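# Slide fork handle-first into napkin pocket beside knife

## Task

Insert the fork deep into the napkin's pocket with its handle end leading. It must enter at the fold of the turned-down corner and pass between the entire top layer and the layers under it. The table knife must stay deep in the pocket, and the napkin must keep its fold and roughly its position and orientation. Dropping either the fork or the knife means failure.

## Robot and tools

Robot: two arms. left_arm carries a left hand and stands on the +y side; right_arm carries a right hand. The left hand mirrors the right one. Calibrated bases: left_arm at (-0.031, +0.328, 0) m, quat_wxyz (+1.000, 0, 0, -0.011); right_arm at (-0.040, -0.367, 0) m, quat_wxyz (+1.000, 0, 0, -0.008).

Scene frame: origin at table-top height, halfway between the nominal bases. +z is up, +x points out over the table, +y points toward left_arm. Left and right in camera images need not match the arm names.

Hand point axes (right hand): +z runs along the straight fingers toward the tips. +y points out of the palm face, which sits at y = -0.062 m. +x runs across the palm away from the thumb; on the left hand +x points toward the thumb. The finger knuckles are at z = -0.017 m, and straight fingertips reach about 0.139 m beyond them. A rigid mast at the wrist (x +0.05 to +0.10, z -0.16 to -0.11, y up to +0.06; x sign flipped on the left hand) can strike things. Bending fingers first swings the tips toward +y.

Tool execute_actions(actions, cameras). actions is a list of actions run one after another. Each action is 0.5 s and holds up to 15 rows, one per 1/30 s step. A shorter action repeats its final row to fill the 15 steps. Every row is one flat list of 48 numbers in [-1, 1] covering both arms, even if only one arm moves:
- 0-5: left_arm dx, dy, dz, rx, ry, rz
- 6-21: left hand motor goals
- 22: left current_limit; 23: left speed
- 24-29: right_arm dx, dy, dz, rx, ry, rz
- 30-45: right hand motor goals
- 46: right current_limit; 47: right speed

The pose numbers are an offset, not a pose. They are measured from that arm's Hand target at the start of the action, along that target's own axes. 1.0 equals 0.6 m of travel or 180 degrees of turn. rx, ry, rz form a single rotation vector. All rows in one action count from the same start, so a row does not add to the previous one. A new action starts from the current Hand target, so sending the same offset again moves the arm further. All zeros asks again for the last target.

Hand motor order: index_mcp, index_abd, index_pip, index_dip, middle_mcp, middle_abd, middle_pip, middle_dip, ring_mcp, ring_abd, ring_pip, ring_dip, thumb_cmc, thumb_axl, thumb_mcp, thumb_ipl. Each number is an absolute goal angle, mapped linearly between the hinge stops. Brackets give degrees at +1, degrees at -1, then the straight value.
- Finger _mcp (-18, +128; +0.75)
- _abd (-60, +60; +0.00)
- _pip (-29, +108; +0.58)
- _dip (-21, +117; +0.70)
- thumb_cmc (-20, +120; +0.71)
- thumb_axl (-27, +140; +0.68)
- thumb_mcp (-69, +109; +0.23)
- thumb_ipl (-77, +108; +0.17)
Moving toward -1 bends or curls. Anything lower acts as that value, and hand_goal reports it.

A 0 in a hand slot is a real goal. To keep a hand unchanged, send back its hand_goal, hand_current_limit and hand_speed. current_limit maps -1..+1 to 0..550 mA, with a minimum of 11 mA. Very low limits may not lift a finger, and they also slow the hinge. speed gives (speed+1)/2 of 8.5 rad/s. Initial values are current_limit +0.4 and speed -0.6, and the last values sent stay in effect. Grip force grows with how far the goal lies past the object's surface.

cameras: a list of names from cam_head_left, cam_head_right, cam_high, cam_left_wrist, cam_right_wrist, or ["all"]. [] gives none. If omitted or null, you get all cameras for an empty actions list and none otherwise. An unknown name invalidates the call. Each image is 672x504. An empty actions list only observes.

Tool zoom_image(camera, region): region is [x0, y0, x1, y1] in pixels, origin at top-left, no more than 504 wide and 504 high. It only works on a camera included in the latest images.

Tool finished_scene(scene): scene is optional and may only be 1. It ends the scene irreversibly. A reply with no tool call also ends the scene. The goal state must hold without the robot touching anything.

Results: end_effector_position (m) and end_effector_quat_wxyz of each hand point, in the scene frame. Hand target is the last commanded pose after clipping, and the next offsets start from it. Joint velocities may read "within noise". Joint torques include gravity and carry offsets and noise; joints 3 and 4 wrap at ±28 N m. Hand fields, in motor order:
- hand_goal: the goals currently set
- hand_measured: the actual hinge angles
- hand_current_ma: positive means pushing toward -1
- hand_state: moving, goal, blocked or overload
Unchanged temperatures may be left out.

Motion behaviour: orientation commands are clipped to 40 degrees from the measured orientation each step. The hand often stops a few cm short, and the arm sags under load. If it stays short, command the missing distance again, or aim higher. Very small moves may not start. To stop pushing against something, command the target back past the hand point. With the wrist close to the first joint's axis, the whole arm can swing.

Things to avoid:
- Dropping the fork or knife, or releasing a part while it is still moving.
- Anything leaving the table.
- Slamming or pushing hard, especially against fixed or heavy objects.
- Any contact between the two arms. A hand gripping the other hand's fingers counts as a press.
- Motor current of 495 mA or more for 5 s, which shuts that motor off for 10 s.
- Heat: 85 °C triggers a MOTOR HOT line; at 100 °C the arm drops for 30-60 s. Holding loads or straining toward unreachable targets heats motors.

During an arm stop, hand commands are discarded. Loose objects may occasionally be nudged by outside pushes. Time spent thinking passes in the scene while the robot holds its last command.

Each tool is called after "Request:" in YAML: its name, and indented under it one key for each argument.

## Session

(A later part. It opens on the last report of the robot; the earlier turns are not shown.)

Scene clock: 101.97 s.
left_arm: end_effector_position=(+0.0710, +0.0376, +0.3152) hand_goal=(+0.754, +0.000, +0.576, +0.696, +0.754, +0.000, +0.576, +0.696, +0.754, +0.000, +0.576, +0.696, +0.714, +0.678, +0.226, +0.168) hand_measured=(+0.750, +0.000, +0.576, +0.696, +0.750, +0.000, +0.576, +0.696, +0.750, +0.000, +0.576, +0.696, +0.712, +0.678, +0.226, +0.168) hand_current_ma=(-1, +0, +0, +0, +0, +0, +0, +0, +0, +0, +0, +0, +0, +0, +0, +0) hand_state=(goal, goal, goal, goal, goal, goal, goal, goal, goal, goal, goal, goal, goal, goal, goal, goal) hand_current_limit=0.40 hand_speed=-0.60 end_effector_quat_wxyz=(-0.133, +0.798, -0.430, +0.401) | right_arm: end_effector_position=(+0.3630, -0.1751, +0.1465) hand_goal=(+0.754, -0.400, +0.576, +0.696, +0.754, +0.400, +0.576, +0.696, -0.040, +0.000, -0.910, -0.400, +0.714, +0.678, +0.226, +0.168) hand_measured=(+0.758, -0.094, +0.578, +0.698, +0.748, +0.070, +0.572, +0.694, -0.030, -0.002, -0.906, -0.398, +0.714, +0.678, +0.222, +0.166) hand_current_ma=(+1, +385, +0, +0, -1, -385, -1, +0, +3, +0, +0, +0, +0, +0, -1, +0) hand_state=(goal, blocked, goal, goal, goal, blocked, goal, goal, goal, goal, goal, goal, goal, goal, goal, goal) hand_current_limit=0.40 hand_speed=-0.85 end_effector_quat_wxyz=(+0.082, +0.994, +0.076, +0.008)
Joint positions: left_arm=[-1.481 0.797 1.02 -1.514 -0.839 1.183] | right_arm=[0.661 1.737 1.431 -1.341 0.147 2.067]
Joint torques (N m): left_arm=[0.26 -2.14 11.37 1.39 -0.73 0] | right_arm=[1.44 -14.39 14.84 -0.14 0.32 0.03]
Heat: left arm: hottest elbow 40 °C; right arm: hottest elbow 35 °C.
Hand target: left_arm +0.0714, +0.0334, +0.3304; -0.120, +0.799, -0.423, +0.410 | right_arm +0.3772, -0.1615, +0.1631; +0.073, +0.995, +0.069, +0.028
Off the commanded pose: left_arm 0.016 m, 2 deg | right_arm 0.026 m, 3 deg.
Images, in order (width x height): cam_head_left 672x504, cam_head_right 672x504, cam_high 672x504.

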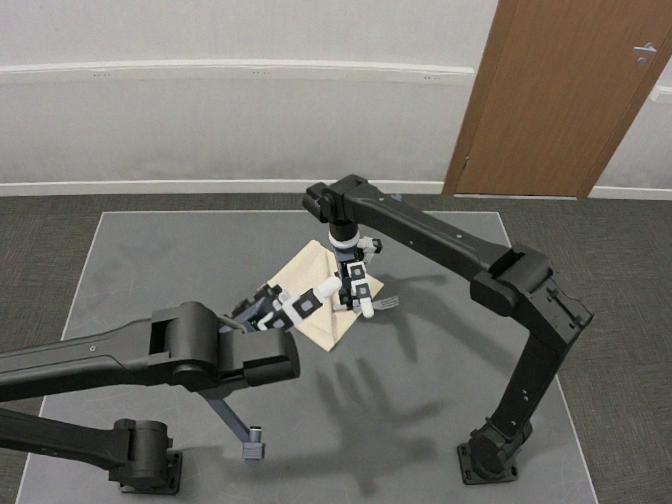

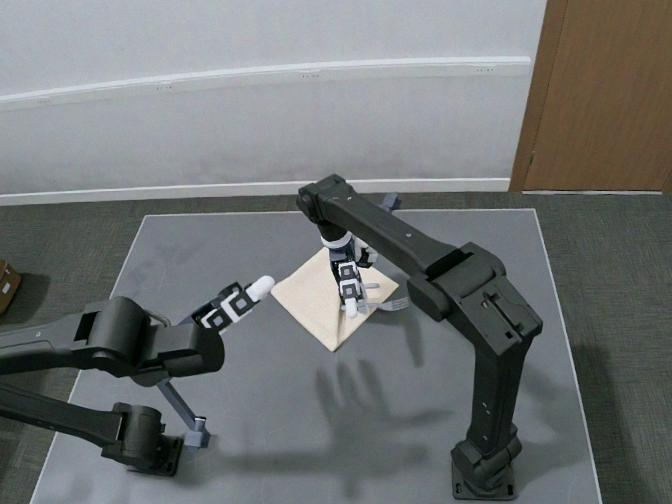

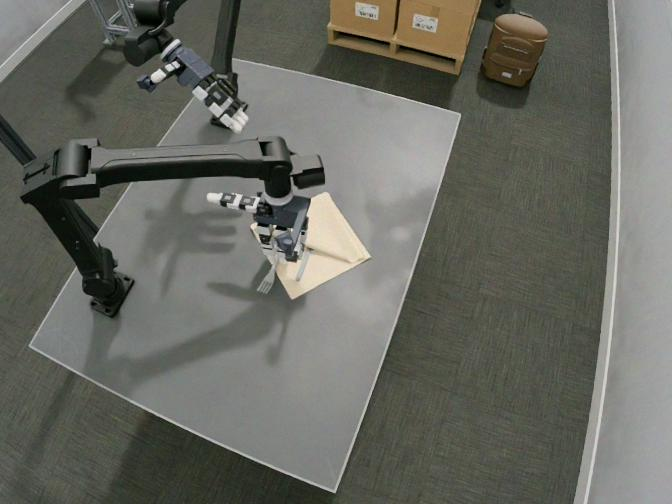

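Request:
execute_actions:
  actions:
    - [[0,0,0,0,0,0,0.754,0,0.576,0.696,0.754,0,0.576,0.696,0.754,0,0.576,0.696,0.714,0.678,0.226,0.168,0.4,-0.6,0.0018,-0.0123,-0.0018,0,0,0,0.753,-0.4,0.576,0.696,0.753,0.4,0.576,0.696,-0.04,0,-0.91,-0.4,0.714,0.678,0.226,0.168,0.4,-0.85],[0,0,0,0,0,0,0.754,0,0.576,0.696,0.754,0,0.576,0.696,0.754,0,0.576,0.696,0.714,0.678,0.226,0.168,0.4,-0.6,0.0036,-0.0246,-0.0036,0,0,0,0.753,-0.4,0.576,0.696,0.753,0.4,0.576,0.696,-0.04,0,-0.91,-0.4,0.714,0.678,0.226,0.168,0.4,-0.85]]
  cameras: ["cam_head_right","cam_head_left"]

Request:
zoom_image:
  camera: "cam_head_right"
  region: [260, 230, 410, 360]

Scene clock: 103.03 s.
left_arm: end_effector_position=(+0.0710, +0.0376, +0.3152) hand_goal=(+0.754, +0.000, +0.576, +0.696, +0.754, +0.000, +0.576, +0.696, +0.754, +0.000, +0.576, +0.696, +0.714, +0.678, +0.226, +0.168) hand_measured=(+0.750, +0.000, +0.576, +0.696, +0.750, +0.000, +0.576, +0.696, +0.750, +0.000, +0.576, +0.696, +0.712, +0.678, +0.226, +0.168) hand_current_ma=(-1, +0, +0, +0, +0, +0, +0, +0, +0, +0, +0, +0, +0, +0, +0, +0) hand_state=(goal, goal, goal, goal, goal, goal, goal, goal, goal, goal, goal, goal, goal, goal, goal, goal) hand_current_limit=0.40 hand_speed=-0.60 end_effector_quat_wxyz=(-0.133, +0.798, -0.430, +0.401) | right_arm: end_effector_position=(+0.3645, -0.1614, +0.1471) hand_goal=(+0.754, -0.400, +0.576, +0.696, +0.754, +0.400, +0.576, +0.696, -0.040, +0.000, -0.910, -0.400, +0.714, +0.678, +0.226, +0.168) hand_measured=(+0.758, -0.094, +0.578, +0.698, +0.750, +0.070, +0.572, +0.694, -0.030, -0.002, -0.906, -0.398, +0.714, +0.678, +0.222, +0.166) hand_current_ma=(+1, +385, +0, +0, -1, -385, -1, +0, +3, +0, +0, +0, +0, +0, -1, +0) hand_state=(goal, blocked, goal, goal, goal, blocked, goal, goal, goal, goal, goal, goal, goal, goal, goal, goal) hand_current_limit=0.40 hand_speed=-0.85 end_effector_quat_wxyz=(+0.081, +0.993, +0.086, +0.009)
Joint positions: left_arm=[-1.481 0.797 1.02 -1.514 -0.839 1.183] | right_arm=[0.683 1.755 1.458 -1.349 0.145 2.07]
Joint torques (N m): left_arm=[0.21 -2.14 11.4 1.39 -0.72 0] | right_arm=[1.08 -14.74 14.91 -0.18 0.08 0.04]
Heat: left arm: hottest elbow 40 °C; right arm: hottest elbow 35 °C.
Hand target: left_arm +0.0714, +0.0334, +0.3304; -0.120, +0.799, -0.423, +0.410 | right_arm +0.3773, -0.1464, +0.1632; +0.073, +0.995, +0.069, +0.028
Off the commanded pose: left_arm 0.016 m, 2 deg | right_arm 0.025 m, 3 deg.
joint sent to its limit (right arm) — joint 6 (wrist roll), upper limit. The joint targets still meet the commanded pose.
Images, in order (width x height): cam_head_left 672x504, cam_head_right 672x504.

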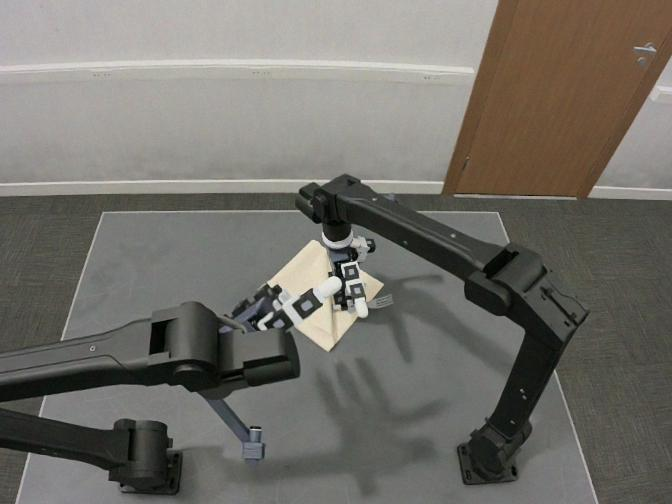

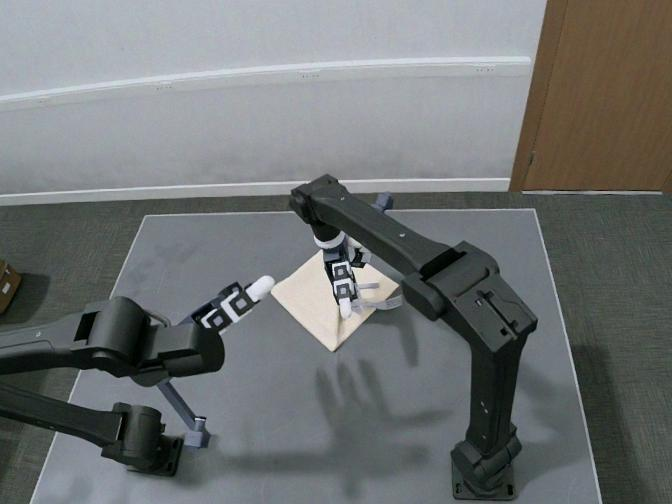

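Scaled by 3.360 from the camera's 672x504 image, which has a finer 960x720 frame.

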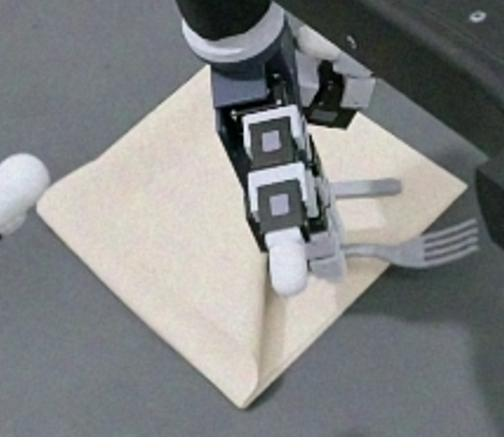

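Request:
execute_actions:
  actions:
    - [[0,0,0,0,0,0,0.754,0,0.576,0.696,0.754,0,0.576,0.696,0.754,0,0.576,0.696,0.714,0.678,0.226,0.168,0.4,-0.6,0.005,-0.012,-0.0016,0,0,-0.0083,0.753,-0.4,0.576,0.696,0.753,0.4,0.576,0.696,-0.04,0,-0.91,-0.4,0.714,0.678,0.226,0.168,0.4,-0.85],[0,0,0,0,0,0,0.754,0,0.576,0.696,0.754,0,0.576,0.696,0.754,0,0.576,0.696,0.714,0.678,0.226,0.168,0.4,-0.6,0.0102,-0.0237,-0.0032,0,0,-0.0167,0.753,-0.4,0.576,0.696,0.753,0.4,0.576,0.696,-0.04,0,-0.91,-0.4,0.714,0.678,0.226,0.168,0.4,-0.85]]
  cameras: ["cam_head_right","cam_head_left","cam_high"]

Request:
zoom_image:
  camera: "cam_head_right"
  region: [260, 230, 410, 360]

Request:
zoom_image:
  camera: "cam_high"
  region: [220, 180, 390, 320]

Scene clock: 104.17 s.
left_arm: end_effector_position=(+0.0710, +0.0376, +0.3152) hand_goal=(+0.754, +0.000, +0.576, +0.696, +0.754, +0.000, +0.576, +0.696, +0.754, +0.000, +0.576, +0.696, +0.714, +0.678, +0.226, +0.168) hand_measured=(+0.750, +0.000, +0.576, +0.696, +0.750, +0.000, +0.576, +0.696, +0.750, +0.000, +0.576, +0.696, +0.712, +0.678, +0.226, +0.168) hand_current_ma=(-1, +0, +0, +0, +0, +0, +0, +0, +0, +0, +0, +0, +0, +0, +0, +0) hand_state=(goal, goal, goal, goal, goal, goal, goal, goal, goal, goal, goal, goal, goal, goal, goal, goal) hand_current_limit=0.40 hand_speed=-0.60 end_effector_quat_wxyz=(-0.133, +0.798, -0.430, +0.401) | right_arm: end_effector_position=(+0.3671, -0.1454, +0.1462) hand_goal=(+0.754, -0.400, +0.576, +0.696, +0.754, +0.400, +0.576, +0.696, -0.040, +0.000, -0.910, -0.400, +0.714, +0.678, +0.226, +0.168) hand_measured=(+0.758, -0.094, +0.578, +0.698, +0.750, +0.070, +0.572, +0.694, -0.030, -0.002, -0.906, -0.398, +0.714, +0.678, +0.222, +0.166) hand_current_ma=(+1, +385, +0, +0, -1, -385, -1, +0, +3, +0, +0, +0, +0, +0, -1, +0) hand_state=(goal, blocked, goal, goal, goal, blocked, goal, goal, goal, goal, goal, goal, goal, goal, goal, goal) hand_current_limit=0.40 hand_speed=-0.85 end_effector_quat_wxyz=(+0.084, +0.992, +0.098, +0.006)
Joint positions: left_arm=[-1.481 0.797 1.02 -1.514 -0.839 1.183] | right_arm=[0.707 1.787 1.497 -1.366 0.146 2.07]
Joint torques (N m): left_arm=[0.26 -2.08 11.37 1.4 -0.73 -0.01] | right_arm=[1.14 -15.44 14.72 -0.18 0.3 -0.04]
Heat: left arm: hottest elbow 40 °C; right arm: hottest elbow 36 °C.
Hand target: left_arm +0.0714, +0.0334, +0.3304; -0.120, +0.799, -0.423, +0.410 | right_arm +0.3813, -0.1314, +0.1631; +0.073, +0.992, +0.095, +0.026
Off the commanded pose: left_arm 0.016 m, 2 deg | right_arm 0.026 m, 3 deg.
Images, in order (width x height): cam_head_left 672x504, cam_head_right 672x504, cam_high 672x504.

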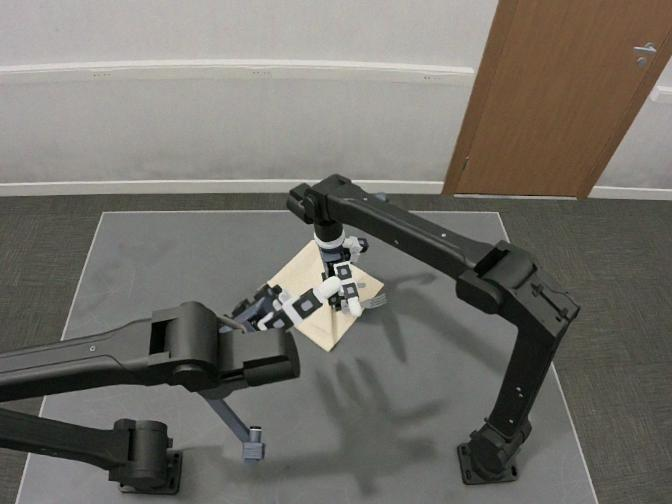

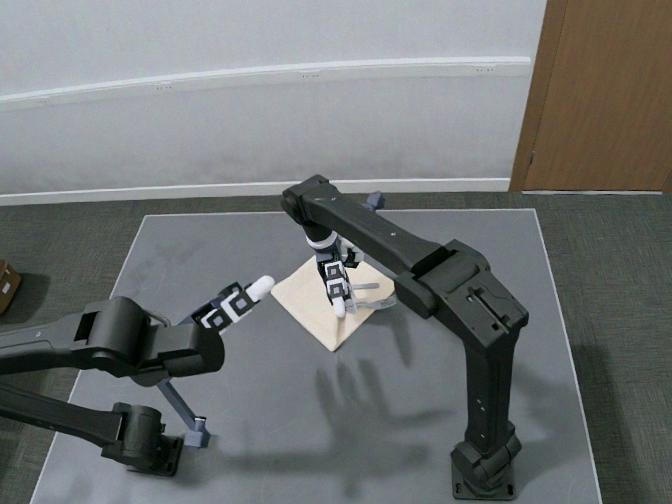

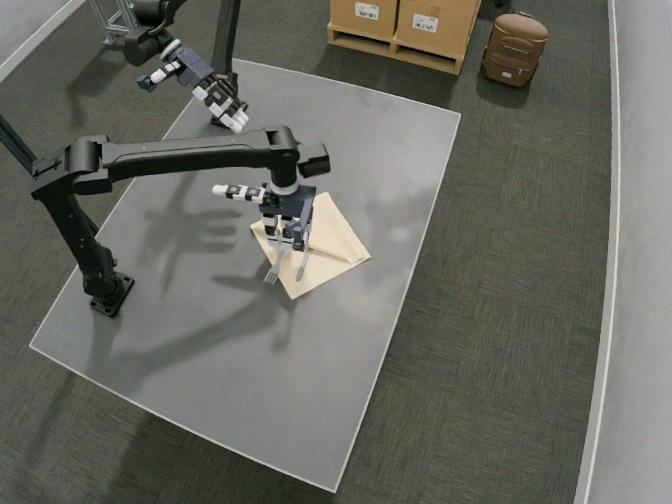

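Scaled by 3.360 from the camera's 672x504 image, which has a finer 960x720 frame.

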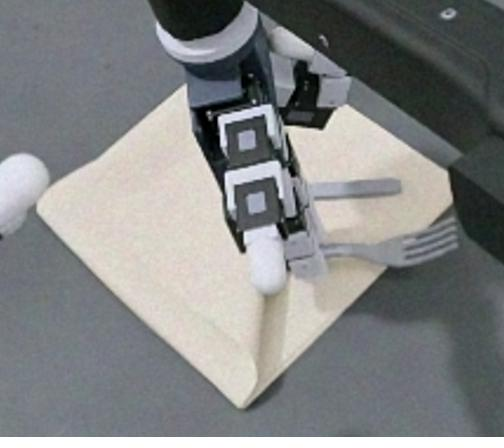

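Scaled by 2.965 from the camera's 672x504 image, which has a finer 960x720 frame.

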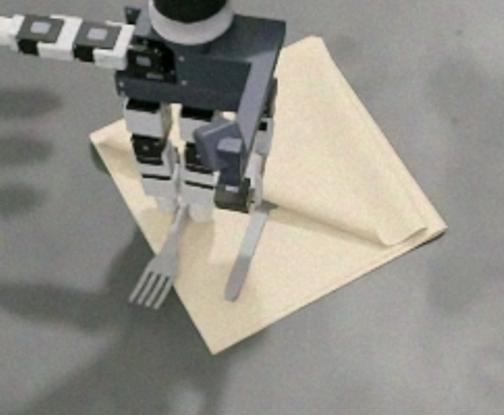

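Request:
execute_actions:
  actions:
    - [[0,0,0,0,0,0,0.754,0,0.576,0.696,0.754,0,0.576,0.696,0.754,0,0.576,0.696,0.714,0.678,0.226,0.168,0.4,-0.6,0.003,-0.0113,-0.0016,0,0,-0.0055,0.753,-0.4,0.576,0.696,0.753,0.4,0.576,0.696,-0.04,0,-0.91,-0.4,0.714,0.678,0.226,0.168,0.4,-0.85],[0,0,0,0,0,0,0.754,0,0.576,0.696,0.754,0,0.576,0.696,0.754,0,0.576,0.696,0.714,0.678,0.226,0.168,0.4,-0.6,0.006,-0.0226,-0.0033,0,0,-0.011,0.753,-0.4,0.576,0.696,0.753,0.4,0.576,0.696,-0.04,0,-0.91,-0.4,0.714,0.678,0.226,0.168,0.4,-0.85]]
  cameras: ["cam_head_right","cam_high","cam_right_wrist"]

Request:
zoom_image:
  camera: "cam_head_right"
  region: [260, 230, 410, 360]

Request:
zoom_image:
  camera: "cam_high"
  region: [240, 180, 390, 310]

Scene clock: 105.33 s.
left_arm: end_effector_position=(+0.0710, +0.0376, +0.3152) hand_goal=(+0.754, +0.000, +0.576, +0.696, +0.754, +0.000, +0.576, +0.696, +0.754, +0.000, +0.576, +0.696, +0.714, +0.678, +0.226, +0.168) hand_measured=(+0.750, +0.000, +0.576, +0.696, +0.750, +0.000, +0.576, +0.696, +0.750, +0.000, +0.576, +0.696, +0.712, +0.678, +0.226, +0.168) hand_current_ma=(-1, +0, +0, +0, +0, +0, +0, +0, +0, +0, +0, +0, +0, +0, +0, +0) hand_state=(goal, goal, goal, goal, goal, goal, goal, goal, goal, goal, goal, goal, goal, goal, goal, goal) hand_current_limit=0.40 hand_speed=-0.60 end_effector_quat_wxyz=(-0.133, +0.798, -0.430, +0.401) | right_arm: end_effector_position=(+0.3676, -0.1317, +0.1468) hand_goal=(+0.754, -0.400, +0.576, +0.696, +0.754, +0.400, +0.576, +0.696, -0.040, +0.000, -0.910, -0.400, +0.714, +0.678, +0.226, +0.168) hand_measured=(+0.758, -0.094, +0.578, +0.698, +0.750, +0.070, +0.572, +0.694, -0.030, -0.002, -0.906, -0.398, +0.714, +0.678, +0.222, +0.166) hand_current_ma=(+1, +385, +0, +0, -1, -385, -1, +0, +3, +0, +0, +0, +0, +0, -1, +0) hand_state=(goal, blocked, goal, goal, goal, blocked, goal, goal, goal, goal, goal, goal, goal, goal, goal, goal) hand_current_limit=0.40 hand_speed=-0.85 end_effector_quat_wxyz=(+0.085, +0.990, +0.109, +0.006)
Joint positions: left_arm=[-1.481 0.797 1.02 -1.514 -0.839 1.183] | right_arm=[0.729 1.806 1.525 -1.377 0.147 2.07]
Joint torques (N m): left_arm=[0.26 -2.08 11.36 1.36 -0.73 0] | right_arm=[1.96 -15.5 14.82 -0.18 0.25 -0.15]
Heat: left arm: hottest elbow 40 °C; right arm: hottest elbow 36 °C.
Hand target: left_arm +0.0714, +0.0334, +0.3304; -0.120, +0.799, -0.423, +0.410 | right_arm +0.3821, -0.1171, +0.1633; +0.074, +0.991, +0.113, +0.025
Off the commanded pose: left_arm 0.016 m, 2 deg | right_arm 0.026 m, 3 deg.
camera_calibration:
cam_right_wrist: T_world_to_cam=[[-0.600197, -0.784181, 0.157555, 0.118921], [-0.457684, 0.498255, 0.736388, 0.0572668], [-0.655964, 0.369868, -0.657958, 0.507067], [0, 0, 0, 1]] pos_world=[0.430204, -0.122825, 0.272721]
Images, in order (width x height): cam_head_right 672x504, cam_high 672x504, cam_right_wrist 672x504.

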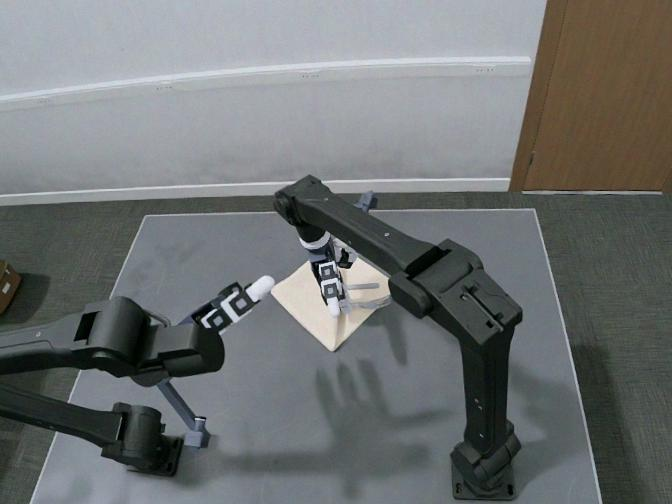

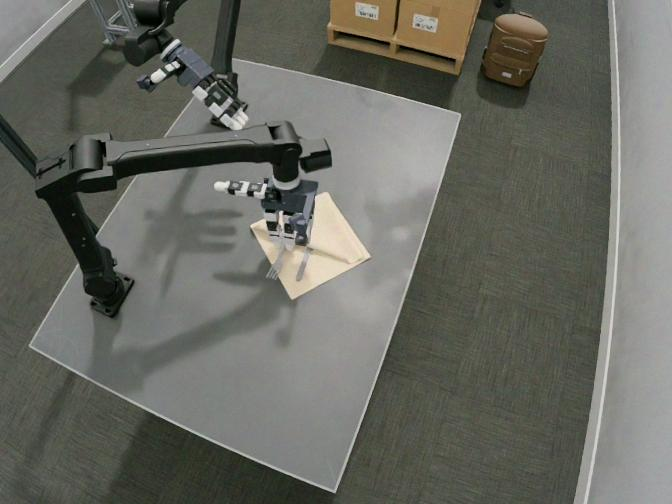

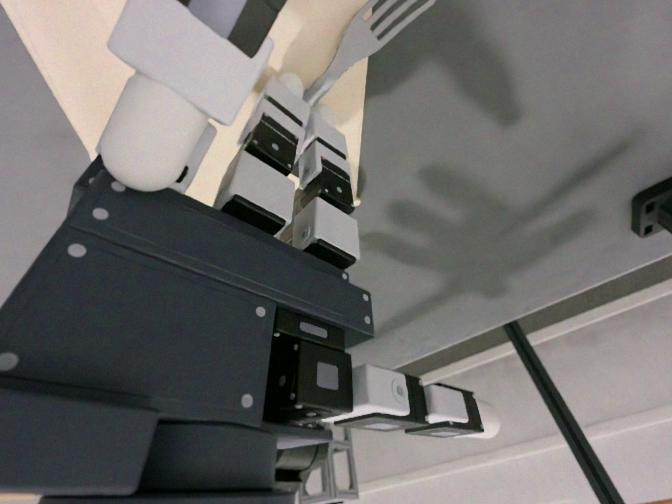

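Scaled by 3.360 from the camera's 672x504 image, which has a finer 960x720 frame.

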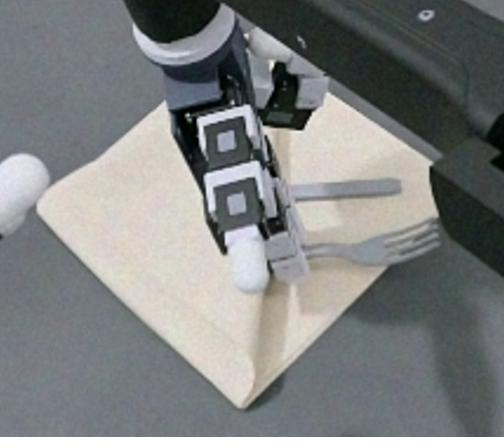

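Scaled by 3.360 from the camera's 672x504 image, which has a finer 960x720 frame.

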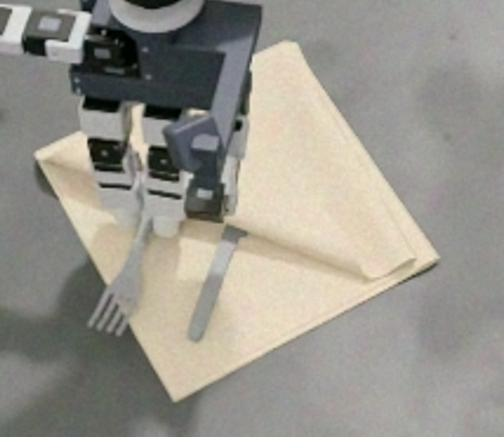

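Request:
execute_actions:
  actions:
    - [[0,0,0,0,0,0,0.754,0,0.576,0.696,0.754,0,0.576,0.696,0.754,0,0.576,0.696,0.714,0.678,0.226,0.168,0.4,-0.6,-0.0005,0.0055,0.011,0.011,0,0,0.753,-0.4,0.576,0.696,0.753,0.4,0.576,0.696,-0.04,0,-0.91,-0.4,0.714,0.678,0.226,0.168,0.4,-0.85],[0,0,0,0,0,0,0.754,0,0.576,0.696,0.754,0,0.576,0.696,0.754,0,0.576,0.696,0.714,0.678,0.226,0.168,0.4,-0.6,-0.001,0.011,0.022,0.0222,0,0,0.753,-0.4,0.576,0.696,0.753,0.4,0.576,0.696,-0.04,0,-0.91,-0.4,0.714,0.678,0.226,0.168,0.4,-0.85]]
  cameras: ["cam_head_right","cam_high","cam_right_wrist"]

Request:
zoom_image:
  camera: "cam_head_right"
  region: [260, 230, 410, 360]

Request:
zoom_image:
  camera: "cam_high"
  region: [240, 180, 390, 310]

Scene clock: 107.33 s.
left_arm: end_effector_position=(+0.0710, +0.0376, +0.3152) hand_goal=(+0.754, +0.000, +0.576, +0.696, +0.754, +0.000, +0.576, +0.696, +0.754, +0.000, +0.576, +0.696, +0.714, +0.678, +0.226, +0.168) hand_measured=(+0.750, +0.000, +0.576, +0.696, +0.750, +0.000, +0.576, +0.696, +0.750, +0.000, +0.576, +0.696, +0.712, +0.678, +0.226, +0.168) hand_current_ma=(-1, +0, +0, +0, +0, +0, +0, +0, +0, +0, +0, +0, +0, +0, +0, +0) hand_state=(goal, goal, goal, goal, goal, goal, goal, goal, goal, goal, goal, goal, goal, goal, goal, goal) hand_current_limit=0.40 hand_speed=-0.60 end_effector_quat_wxyz=(-0.133, +0.798, -0.430, +0.401) | right_arm: end_effector_position=(+0.3753, -0.1281, +0.1395) hand_goal=(+0.754, -0.400, +0.576, +0.696, +0.754, +0.400, +0.576, +0.696, -0.040, +0.000, -0.910, -0.400, +0.714, +0.678, +0.226, +0.168) hand_measured=(+0.758, -0.094, +0.578, +0.698, +0.750, +0.070, +0.572, +0.694, -0.030, -0.002, -0.906, -0.398, +0.714, +0.678, +0.222, +0.166) hand_current_ma=(+1, +385, +0, +0, -1, -385, -1, +0, +3, +0, +0, +0, +0, +0, -1, +0) hand_state=(goal, blocked, goal, goal, goal, blocked, goal, goal, goal, goal, goal, goal, goal, goal, goal, goal) hand_current_limit=0.40 hand_speed=-0.85 end_effector_quat_wxyz=(+0.052, +0.993, +0.110, +0.004)
Joint positions: left_arm=[-1.481 0.797 1.02 -1.514 -0.839 1.183] | right_arm=[0.708 1.806 1.526 -1.341 0.092 2.045]
Joint torques (N m): left_arm=[0.21 -2.14 11.37 1.37 -0.73 0] | right_arm=[0.5 -17.79 10.74 0.66 -0.03 -0.24]
Heat: left arm: hottest elbow 40 °C; right arm: hottest elbow 36 °C.
Hand target: left_arm +0.0714, +0.0334, +0.3304; -0.120, +0.799, -0.423, +0.410 | right_arm +0.3838, -0.1254, +0.1512; +0.039, +0.993, +0.113, +0.021
Off the commanded pose: left_arm 0.016 m, 2 deg | right_arm 0.015 m, 2 deg.
camera_calibration:
cam_right_wrist: T_world_to_cam=[[-0.598977, -0.792806, 0.112628, 0.132234], [-0.449833, 0.449493, 0.771756, 0.0502161], [-0.662478, 0.4116, -0.625866, 0.509327], [0, 0, 0, 1]] pos_world=[0.439212, -0.127375, 0.265123]
Images, in order (width x height): cam_head_right 672x504, cam_high 672x504, cam_right_wrist 672x504.

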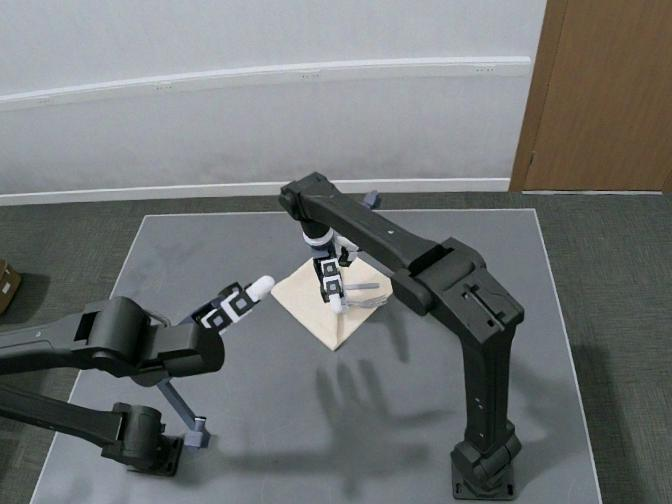

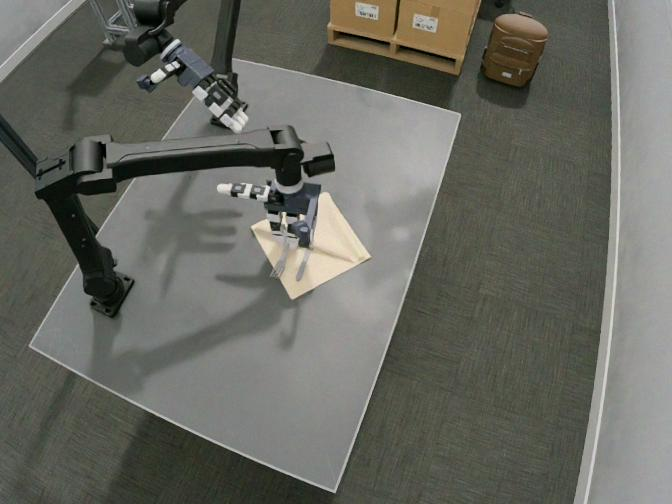

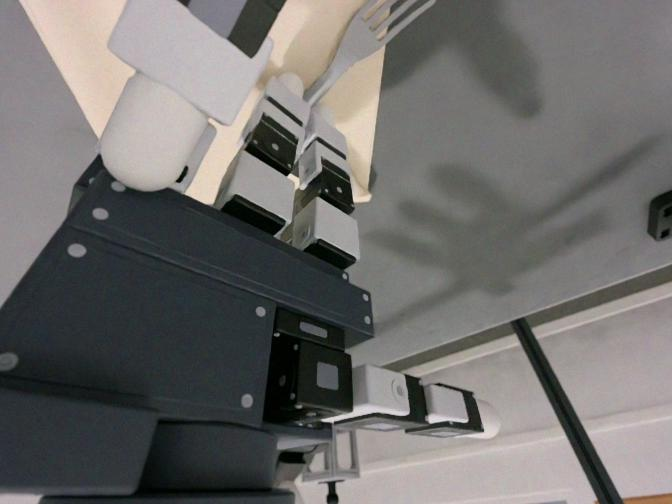

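Scaled by 3.360 from the camera's 672x504 image, which has a finer 960x720 frame.

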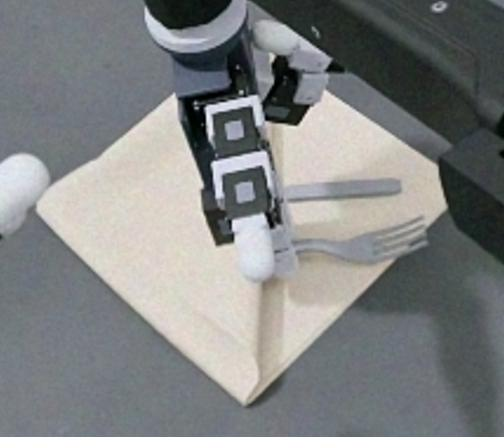

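Scaled by 3.360 from the camera's 672x504 image, which has a finer 960x720 frame.

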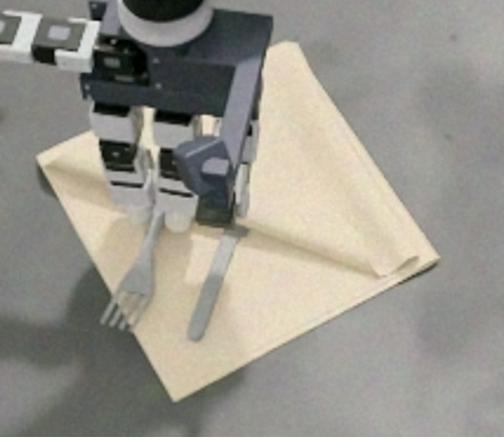

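Request:
execute_actions:
  actions:
    - [[0,0,0,0,0,0,0.754,0,0.576,0.696,0.754,0,0.576,0.696,0.754,0,0.576,0.696,0.714,0.678,0.226,0.168,0.4,-0.6,-0.004,0.002,0.0115,0,0,0,0.753,-0.4,0.576,0.696,0.753,0.4,0.576,0.696,-0.04,0,-0.91,-0.4,0.714,0.678,0.226,0.168,0.4,-0.85]]

Request:
execute_actions:
  actions: []
  cameras: ["cam_head_right","cam_high"]

Request:
zoom_image:
  camera: "cam_head_right"
  region: [310, 270, 400, 330]

Scene clock: 108.33 s.
left_arm: end_effector_position=(+0.0710, +0.0376, +0.3152) hand_goal=(+0.754, +0.000, +0.576, +0.696, +0.754, +0.000, +0.576, +0.696, +0.754, +0.000, +0.576, +0.696, +0.714, +0.678, +0.226, +0.168) hand_measured=(+0.750, +0.000, +0.576, +0.696, +0.750, +0.000, +0.576, +0.696, +0.750, +0.000, +0.576, +0.696, +0.712, +0.678, +0.226, +0.168) hand_current_ma=(-1, +0, +0, +0, +0, +0, +0, +0, +0, +0, +0, +0, +0, +0, +0, +0) hand_state=(goal, goal, goal, goal, goal, goal, goal, goal, goal, goal, goal, goal, goal, goal, goal, goal) hand_current_limit=0.40 hand_speed=-0.60 end_effector_quat_wxyz=(-0.133, +0.798, -0.430, +0.401) | right_arm: end_effector_position=(+0.3787, -0.1255, +0.1383) hand_goal=(+0.754, -0.400, +0.576, +0.696, +0.754, +0.400, +0.576, +0.696, -0.040, +0.000, -0.910, -0.400, +0.714, +0.678, +0.226, +0.168) hand_measured=(+0.758, -0.094, +0.578, +0.698, +0.750, +0.070, +0.572, +0.694, -0.030, -0.002, -0.906, -0.398, +0.714, +0.678, +0.222, +0.166) hand_current_ma=(+1, +385, +0, +0, -1, -385, -1, +0, +3, +0, +0, +0, +0, +0, -1, +0) hand_state=(goal, blocked, goal, goal, goal, blocked, goal, goal, goal, goal, goal, goal, goal, goal, goal, goal) hand_current_limit=0.40 hand_speed=-0.85 end_effector_quat_wxyz=(+0.047, +0.993, +0.110, +0.012)
Joint positions: left_arm=[-1.481 0.797 1.02 -1.514 -0.839 1.183] | right_arm=[0.708 1.806 1.526 -1.323 0.092 2.043]
Joint torques (N m): left_arm=[0.21 -2.08 11.38 1.36 -0.73 0] | right_arm=[0.91 -18.02 8.91 0.76 -0.03 -0.25]
Heat: left arm: hottest elbow 40 °C; right arm: hottest elbow 36 °C.
Hand target: left_arm +0.0714, +0.0334, +0.3304; -0.120, +0.799, -0.423, +0.410 | right_arm +0.3821, -0.1277, +0.1444; +0.039, +0.993, +0.114, +0.021
Off the commanded pose: left_arm 0.016 m, 2 deg | right_arm 0.007 m, 1 deg.

Scene clock: 108.33 s.
left_arm: end_effector_position=(+0.0710, +0.0376, +0.3152) hand_goal=(+0.754, +0.000, +0.576, +0.696, +0.754, +0.000, +0.576, +0.696, +0.754, +0.000, +0.576, +0.696, +0.714, +0.678, +0.226, +0.168) hand_measured=(+0.750, +0.000, +0.576, +0.696, +0.750, +0.000, +0.576, +0.696, +0.750, +0.000, +0.576, +0.696, +0.712, +0.678, +0.226, +0.168) hand_current_ma=(-1, +0, +0, +0, +0, +0, +0, +0, +0, +0, +0, +0, +0, +0, +0, +0) hand_state=(goal, goal, goal, goal, goal, goal, goal, goal, goal, goal, goal, goal, goal, goal, goal, goal) hand_current_limit=0.40 hand_speed=-0.60 end_effector_quat_wxyz=(-0.133, +0.798, -0.430, +0.401) | right_arm: end_effector_position=(+0.3787, -0.1255, +0.1383) hand_goal=(+0.754, -0.400, +0.576, +0.696, +0.754, +0.400, +0.576, +0.696, -0.040, +0.000, -0.910, -0.400, +0.714, +0.678, +0.226, +0.168) hand_measured=(+0.758, -0.094, +0.578, +0.698, +0.750, +0.070, +0.572, +0.694, -0.030, -0.002, -0.906, -0.398, +0.714, +0.678, +0.222, +0.166) hand_current_ma=(+1, +385, +0, +0, -1, -385, -1, +0, +3, +0, +0, +0, +0, +0, -1, +0) hand_state=(goal, blocked, goal, goal, goal, blocked, goal, goal, goal, goal, goal, goal, goal, goal, goal, goal) hand_current_limit=0.40 hand_speed=-0.85 end_effector_quat_wxyz=(+0.047, +0.993, +0.110, +0.012)
Joint positions: left_arm=[-1.481 0.797 1.02 -1.514 -0.839 1.183] | right_arm=[0.708 1.806 1.526 -1.323 0.092 2.043]
Joint velocities: within noise
Joint torques (N m): left_arm=[0.21 -2.08 11.38 1.36 -0.73 0] | right_arm=[0.91 -18.02 8.91 0.76 -0.03 -0.25]
Motor temperatures (°C): left_arm=[32 31 40 25 29 29] | right_arm=[32 30 36 25 26 26]
Heat: left arm: hottest elbow 40 °C; right arm: hottest elbow 36 °C.
Hand target: left_arm +0.0714, +0.0334, +0.3304; -0.120, +0.799, -0.423, +0.410 | right_arm +0.3821, -0.1277, +0.1444; +0.039, +0.993, +0.114, +0.021
Off the commanded pose: left_arm 0.016 m, 2 deg | right_arm 0.007 m, 1 deg.
Images, in order (width x height): cam_head_right 672x504, cam_high 672x504.

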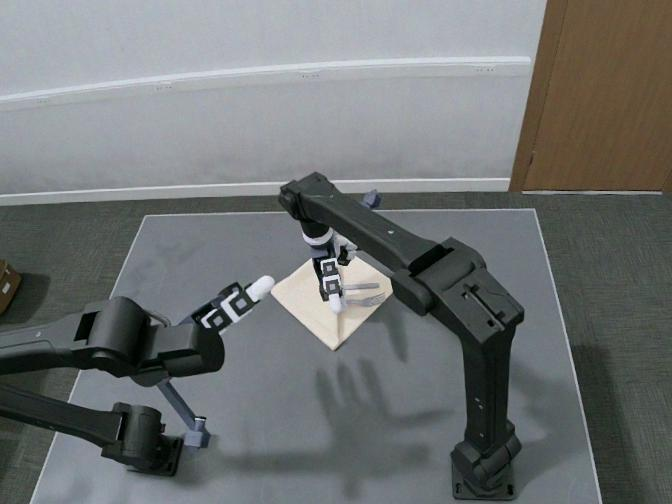

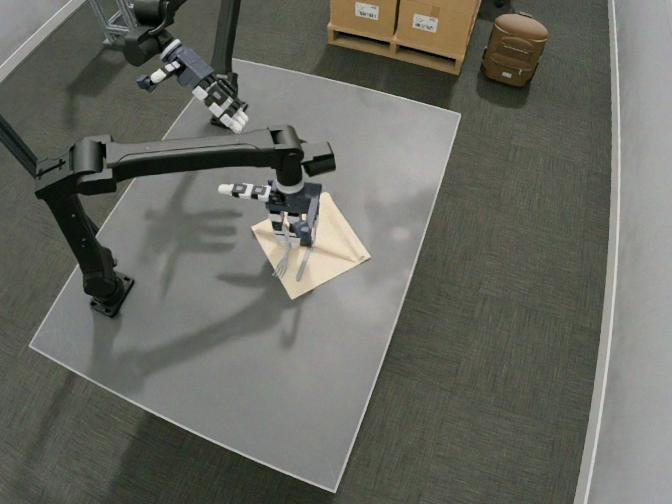

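Scaled by 5.600 from the camera's 672x504 image, which has a finer 960x720 frame.

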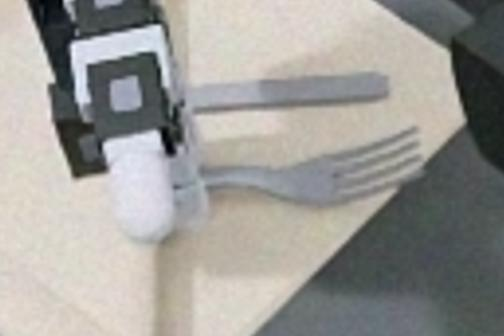

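Request:
execute_actions:
  actions:
    - [[0,0,0,0,0,0,0.754,0,0.576,0.696,0.754,0,0.576,0.696,0.754,0,0.576,0.696,0.714,0.678,0.226,0.168,0.4,-0.6,0,0,0,0,0,0,0.753,-0.11,0.576,0.696,0.753,0.086,0.576,0.696,-0.04,0,-0.91,-0.4,0.714,0.678,0.226,0.168,0.4,-0.95]]
  cameras: ["cam_head_right"]

Request:
zoom_image:
  camera: "cam_head_right"
  region: [310, 270, 400, 330]

Scene clock: 109.67 s.
left_arm: end_effector_position=(+0.0710, +0.0376, +0.3152) hand_goal=(+0.754, +0.000, +0.576, +0.696, +0.754, +0.000, +0.576, +0.696, +0.754, +0.000, +0.576, +0.696, +0.714, +0.678, +0.226, +0.168) hand_measured=(+0.750, +0.000, +0.576, +0.696, +0.750, +0.000, +0.576, +0.696, +0.750, +0.000, +0.576, +0.696, +0.712, +0.678, +0.226, +0.168) hand_current_ma=(-1, +0, +0, +0, +0, +0, +0, +0, +0, +0, +0, +0, +0, +0, +0, +0) hand_state=(goal, goal, goal, goal, goal, goal, goal, goal, goal, goal, goal, goal, goal, goal, goal, goal) hand_current_limit=0.40 hand_speed=-0.60 end_effector_quat_wxyz=(-0.133, +0.798, -0.430, +0.401) | right_arm: end_effector_position=(+0.3787, -0.1255, +0.1383) hand_goal=(+0.754, -0.110, +0.576, +0.696, +0.754, +0.086, +0.576, +0.696, -0.040, +0.000, -0.910, -0.400, +0.714, +0.678, +0.226, +0.168) hand_measured=(+0.758, -0.086, +0.578, +0.698, +0.750, +0.056, +0.572, +0.694, -0.030, -0.002, -0.906, -0.398, +0.714, +0.678, +0.222, +0.166) hand_current_ma=(+1, +10, +0, +0, -1, -15, -1, +0, +3, +0, +0, +0, +0, +0, -1, +0) hand_state=(goal, blocked, goal, goal, goal, blocked, goal, goal, goal, goal, goal, goal, goal, goal, goal, goal) hand_current_limit=0.40 hand_speed=-0.95 end_effector_quat_wxyz=(+0.047, +0.993, +0.110, +0.012)
Joint positions: left_arm=[-1.481 0.797 1.02 -1.514 -0.839 1.183] | right_arm=[0.708 1.806 1.526 -1.323 0.092 2.043]
Joint torques (N m): left_arm=[0.21 -2.14 11.37 1.39 -0.73 -0.01] | right_arm=[0.5 -18.08 8.88 0.79 -0.04 -0.25]
Heat: left arm: hottest elbow 40 °C; right arm: hottest elbow 36 °C.
Hand target: left_arm +0.0714, +0.0334, +0.3304; -0.120, +0.799, -0.423, +0.410 | right_arm +0.3821, -0.1277, +0.1444; +0.039, +0.993, +0.113, +0.021
Off the commanded pose: left_arm 0.016 m, 2 deg | right_arm 0.007 m, 1 deg.
Images, in order (width x height): cam_head_right 672x504.

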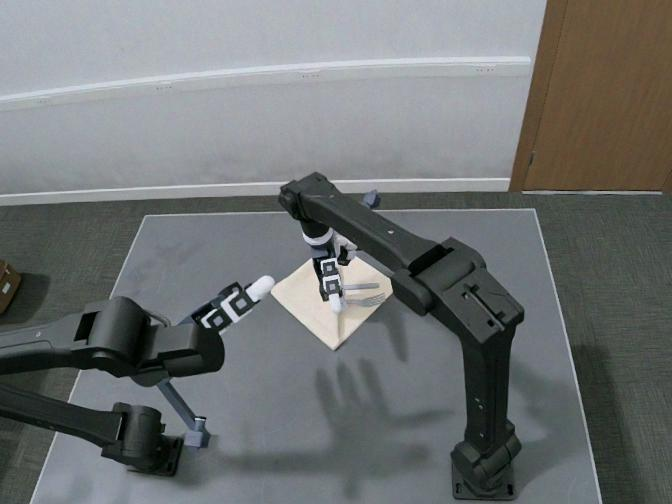

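Scaled by 5.600 from the camera's 672x504 image, which has a finer 960x720 frame.

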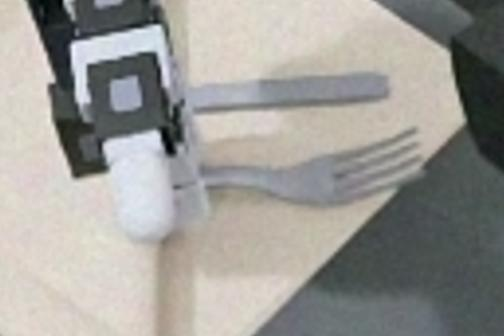

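Request:
execute_actions:
  actions:
    - [[0,0,0,0,0,0,0.754,0,0.576,0.696,0.754,0,0.576,0.696,0.754,0,0.576,0.696,0.714,0.678,0.226,0.168,0.4,-0.6,0,0,0,0,0,0,0.753,-0.07,0.576,0.696,0.753,0.04,0.576,0.696,-0.04,0,-0.91,-0.4,0.714,0.678,0.226,0.168,0.4,-0.97]]
  cameras: ["cam_head_right"]

Request:
zoom_image:
  camera: "cam_head_right"
  region: [310, 270, 400, 330]

Scene clock: 110.50 s.
left_arm: end_effector_position=(+0.0710, +0.0376, +0.3152) hand_goal=(+0.754, +0.000, +0.576, +0.696, +0.754, +0.000, +0.576, +0.696, +0.754, +0.000, +0.576, +0.696, +0.714, +0.678, +0.226, +0.168) hand_measured=(+0.750, +0.000, +0.576, +0.696, +0.750, +0.000, +0.576, +0.696, +0.750, +0.000, +0.576, +0.696, +0.712, +0.678, +0.226, +0.168) hand_current_ma=(-1, +0, +0, +0, +0, +0, +0, +0, +0, +0, +0, +0, +0, +0, +0, +0) hand_state=(goal, goal, goal, goal, goal, goal, goal, goal, goal, goal, goal, goal, goal, goal, goal, goal) hand_current_limit=0.40 hand_speed=-0.60 end_effector_quat_wxyz=(-0.133, +0.798, -0.430, +0.401) | right_arm: end_effector_position=(+0.3787, -0.1254, +0.1383) hand_goal=(+0.754, -0.070, +0.576, +0.696, +0.754, +0.040, +0.576, +0.696, -0.040, +0.000, -0.910, -0.400, +0.714, +0.678, +0.226, +0.168) hand_measured=(+0.756, -0.072, +0.578, +0.698, +0.750, +0.044, +0.572, +0.694, -0.030, -0.002, -0.906, -0.398, +0.714, +0.678, +0.222, +0.166) hand_current_ma=(+0, +0, +0, +0, +0, +0, +0, +0, +3, +0, +0, +0, +0, +0, -1, +0) hand_state=(goal, goal, goal, goal, goal, goal, goal, goal, goal, goal, goal, goal, goal, goal, goal, goal) hand_current_limit=0.40 hand_speed=-0.97 end_effector_quat_wxyz=(+0.047, +0.993, +0.110, +0.011)
Joint positions: left_arm=[-1.481 0.797 1.02 -1.514 -0.839 1.183] | right_arm=[0.708 1.806 1.526 -1.323 0.092 2.043]
Joint torques (N m): left_arm=[0.26 -2.14 11.38 1.37 -0.73 0] | right_arm=[0.62 -18.02 8.9 0.75 -0.04 -0.25]
Heat: left arm: hottest elbow 40 °C; right arm: hottest elbow 36 °C.
Hand target: left_arm +0.0714, +0.0334, +0.3304; -0.120, +0.799, -0.423, +0.410 | right_arm +0.3821, -0.1276, +0.1443; +0.039, +0.993, +0.113, +0.021
Off the commanded pose: left_arm 0.016 m, 2 deg | right_arm 0.007 m, 1 deg.
Images, in order (width x height): cam_head_right 672x504.

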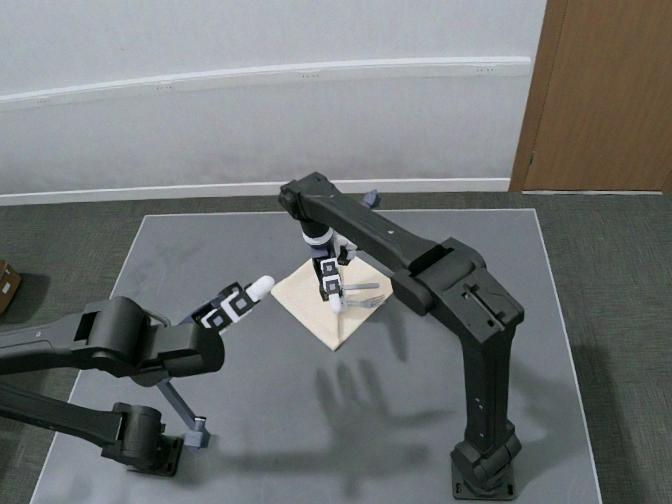

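Scaled by 5.600 from the camera's 672x504 image, which has a finer 960x720 frame.

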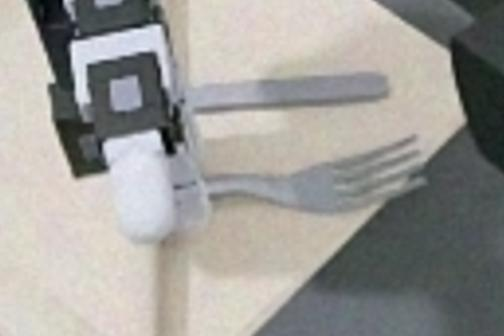

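Request:
execute_actions:
  actions:
    - [[0,0,0,0,0,0,0.754,0,0.576,0.696,0.754,0,0.576,0.696,0.754,0,0.576,0.696,0.714,0.678,0.226,0.168,0.4,-0.6,0,0,0,0,0,0,0.753,-0.04,0.576,0.696,0.753,0.01,0.576,0.696,-0.04,0,-0.91,-0.4,0.714,0.678,0.226,0.168,0.4,-0.97]]
  cameras: ["cam_head_right","cam_right_wrist","cam_high"]

Request:
zoom_image:
  camera: "cam_head_right"
  region: [310, 270, 400, 330]

Request:
zoom_image:
  camera: "cam_right_wrist"
  region: [180, 0, 430, 180]

Request:
zoom_image:
  camera: "cam_high"
  region: [240, 190, 360, 300]

Scene clock: 111.47 s.
left_arm: end_effector_position=(+0.0710, +0.0376, +0.3152) hand_goal=(+0.754, +0.000, +0.576, +0.696, +0.754, +0.000, +0.576, +0.696, +0.754, +0.000, +0.576, +0.696, +0.714, +0.678, +0.226, +0.168) hand_measured=(+0.750, +0.000, +0.576, +0.696, +0.750, +0.000, +0.576, +0.696, +0.750, +0.000, +0.576, +0.696, +0.712, +0.678, +0.226, +0.168) hand_current_ma=(-1, +0, +0, +0, +0, +0, +0, +0, +0, +0, +0, +0, +0, +0, +0, +0) hand_state=(goal, goal, goal, goal, goal, goal, goal, goal, goal, goal, goal, goal, goal, goal, goal, goal) hand_current_limit=0.40 hand_speed=-0.60 end_effector_quat_wxyz=(-0.133, +0.798, -0.430, +0.401) | right_arm: end_effector_position=(+0.3787, -0.1254, +0.1383) hand_goal=(+0.754, -0.040, +0.576, +0.696, +0.754, +0.010, +0.576, +0.696, -0.040, +0.000, -0.910, -0.400, +0.714, +0.678, +0.226, +0.168) hand_measured=(+0.756, -0.042, +0.578, +0.698, +0.750, +0.016, +0.572, +0.694, -0.030, -0.002, -0.906, -0.398, +0.714, +0.678, +0.222, +0.166) hand_current_ma=(+0, +0, +0, +0, +0, +1, +0, +0, +3, +0, +0, +0, +0, +0, -1, +0) hand_state=(goal, goal, goal, goal, goal, goal, goal, goal, goal, goal, goal, goal, goal, goal, goal, goal) hand_current_limit=0.40 hand_speed=-0.97 end_effector_quat_wxyz=(+0.047, +0.993, +0.110, +0.011)
Joint positions: left_arm=[-1.481 0.797 1.02 -1.514 -0.839 1.183] | right_arm=[0.708 1.806 1.526 -1.323 0.092 2.043]
Joint torques (N m): left_arm=[0.21 -2.14 11.38 1.39 -0.73 0] | right_arm=[0.56 -17.96 8.88 0.75 -0.04 -0.25]
Heat: left arm: hottest elbow 40 °C; right arm: hottest elbow 36 °C.
Hand target: left_arm +0.0714, +0.0334, +0.3304; -0.120, +0.799, -0.423, +0.410 | right_arm +0.3821, -0.1276, +0.1443; +0.039, +0.993, +0.113, +0.021
Off the commanded pose: left_arm 0.016 m, 2 deg | right_arm 0.007 m, 1 deg.
camera_calibration:
cam_right_wrist: T_world_to_cam=[[-0.598846, -0.795128, 0.0956805, 0.138454], [-0.460795, 0.439806, 0.770869, 0.0545449], [-0.65502, 0.417543, -0.629767, 0.508164], [0, 0, 0, 1]] pos_world=[0.440905, -0.126081, 0.264731]
Images, in order (width x height): cam_head_right 672x504, cam_high 672x504, cam_right_wrist 672x504.

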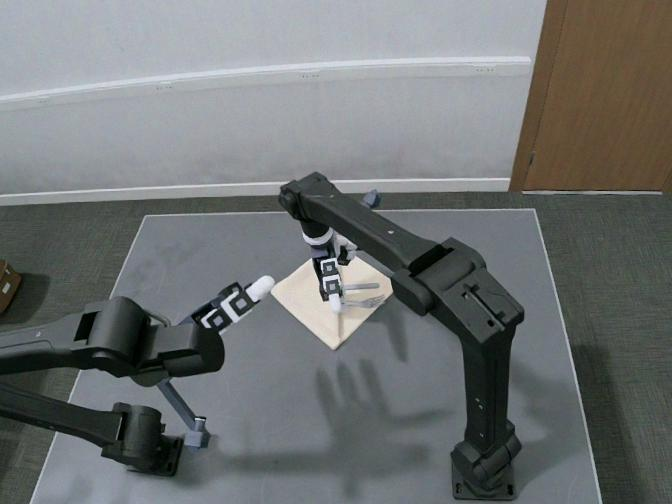

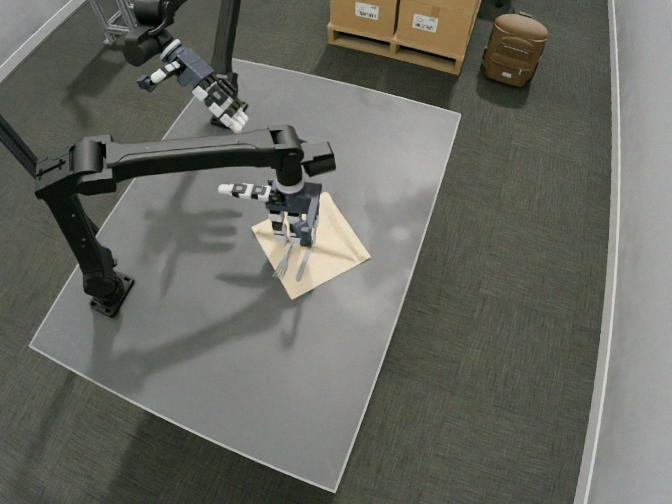

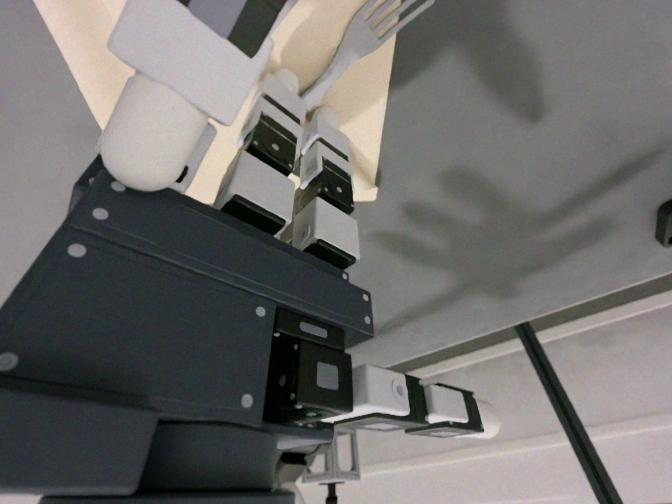

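Scaled by 5.600 from the camera's 672x504 image, which has a finer 960x720 frame.

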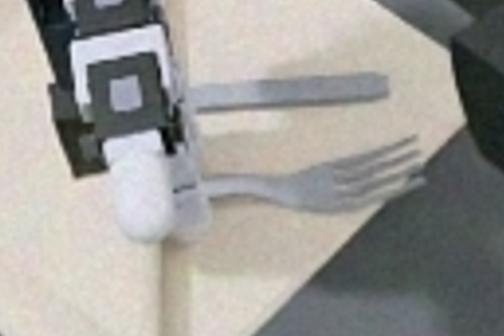

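Scaled by 2.016 from the camera's 672x504 image, which has a finer 960x720 frame.

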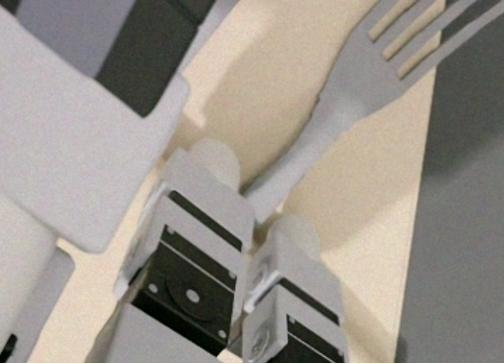

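Scaled by 4.200 from the camera's 672x504 image, which has a finer 960x720 frame.

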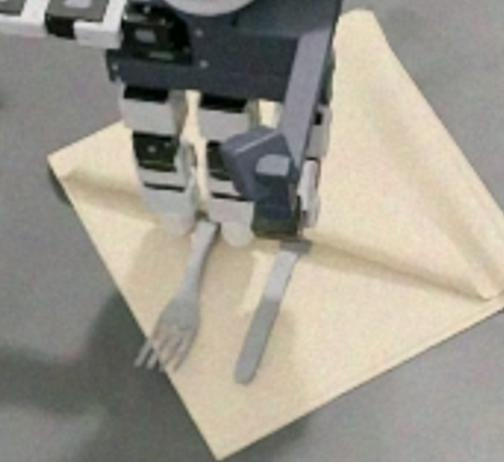

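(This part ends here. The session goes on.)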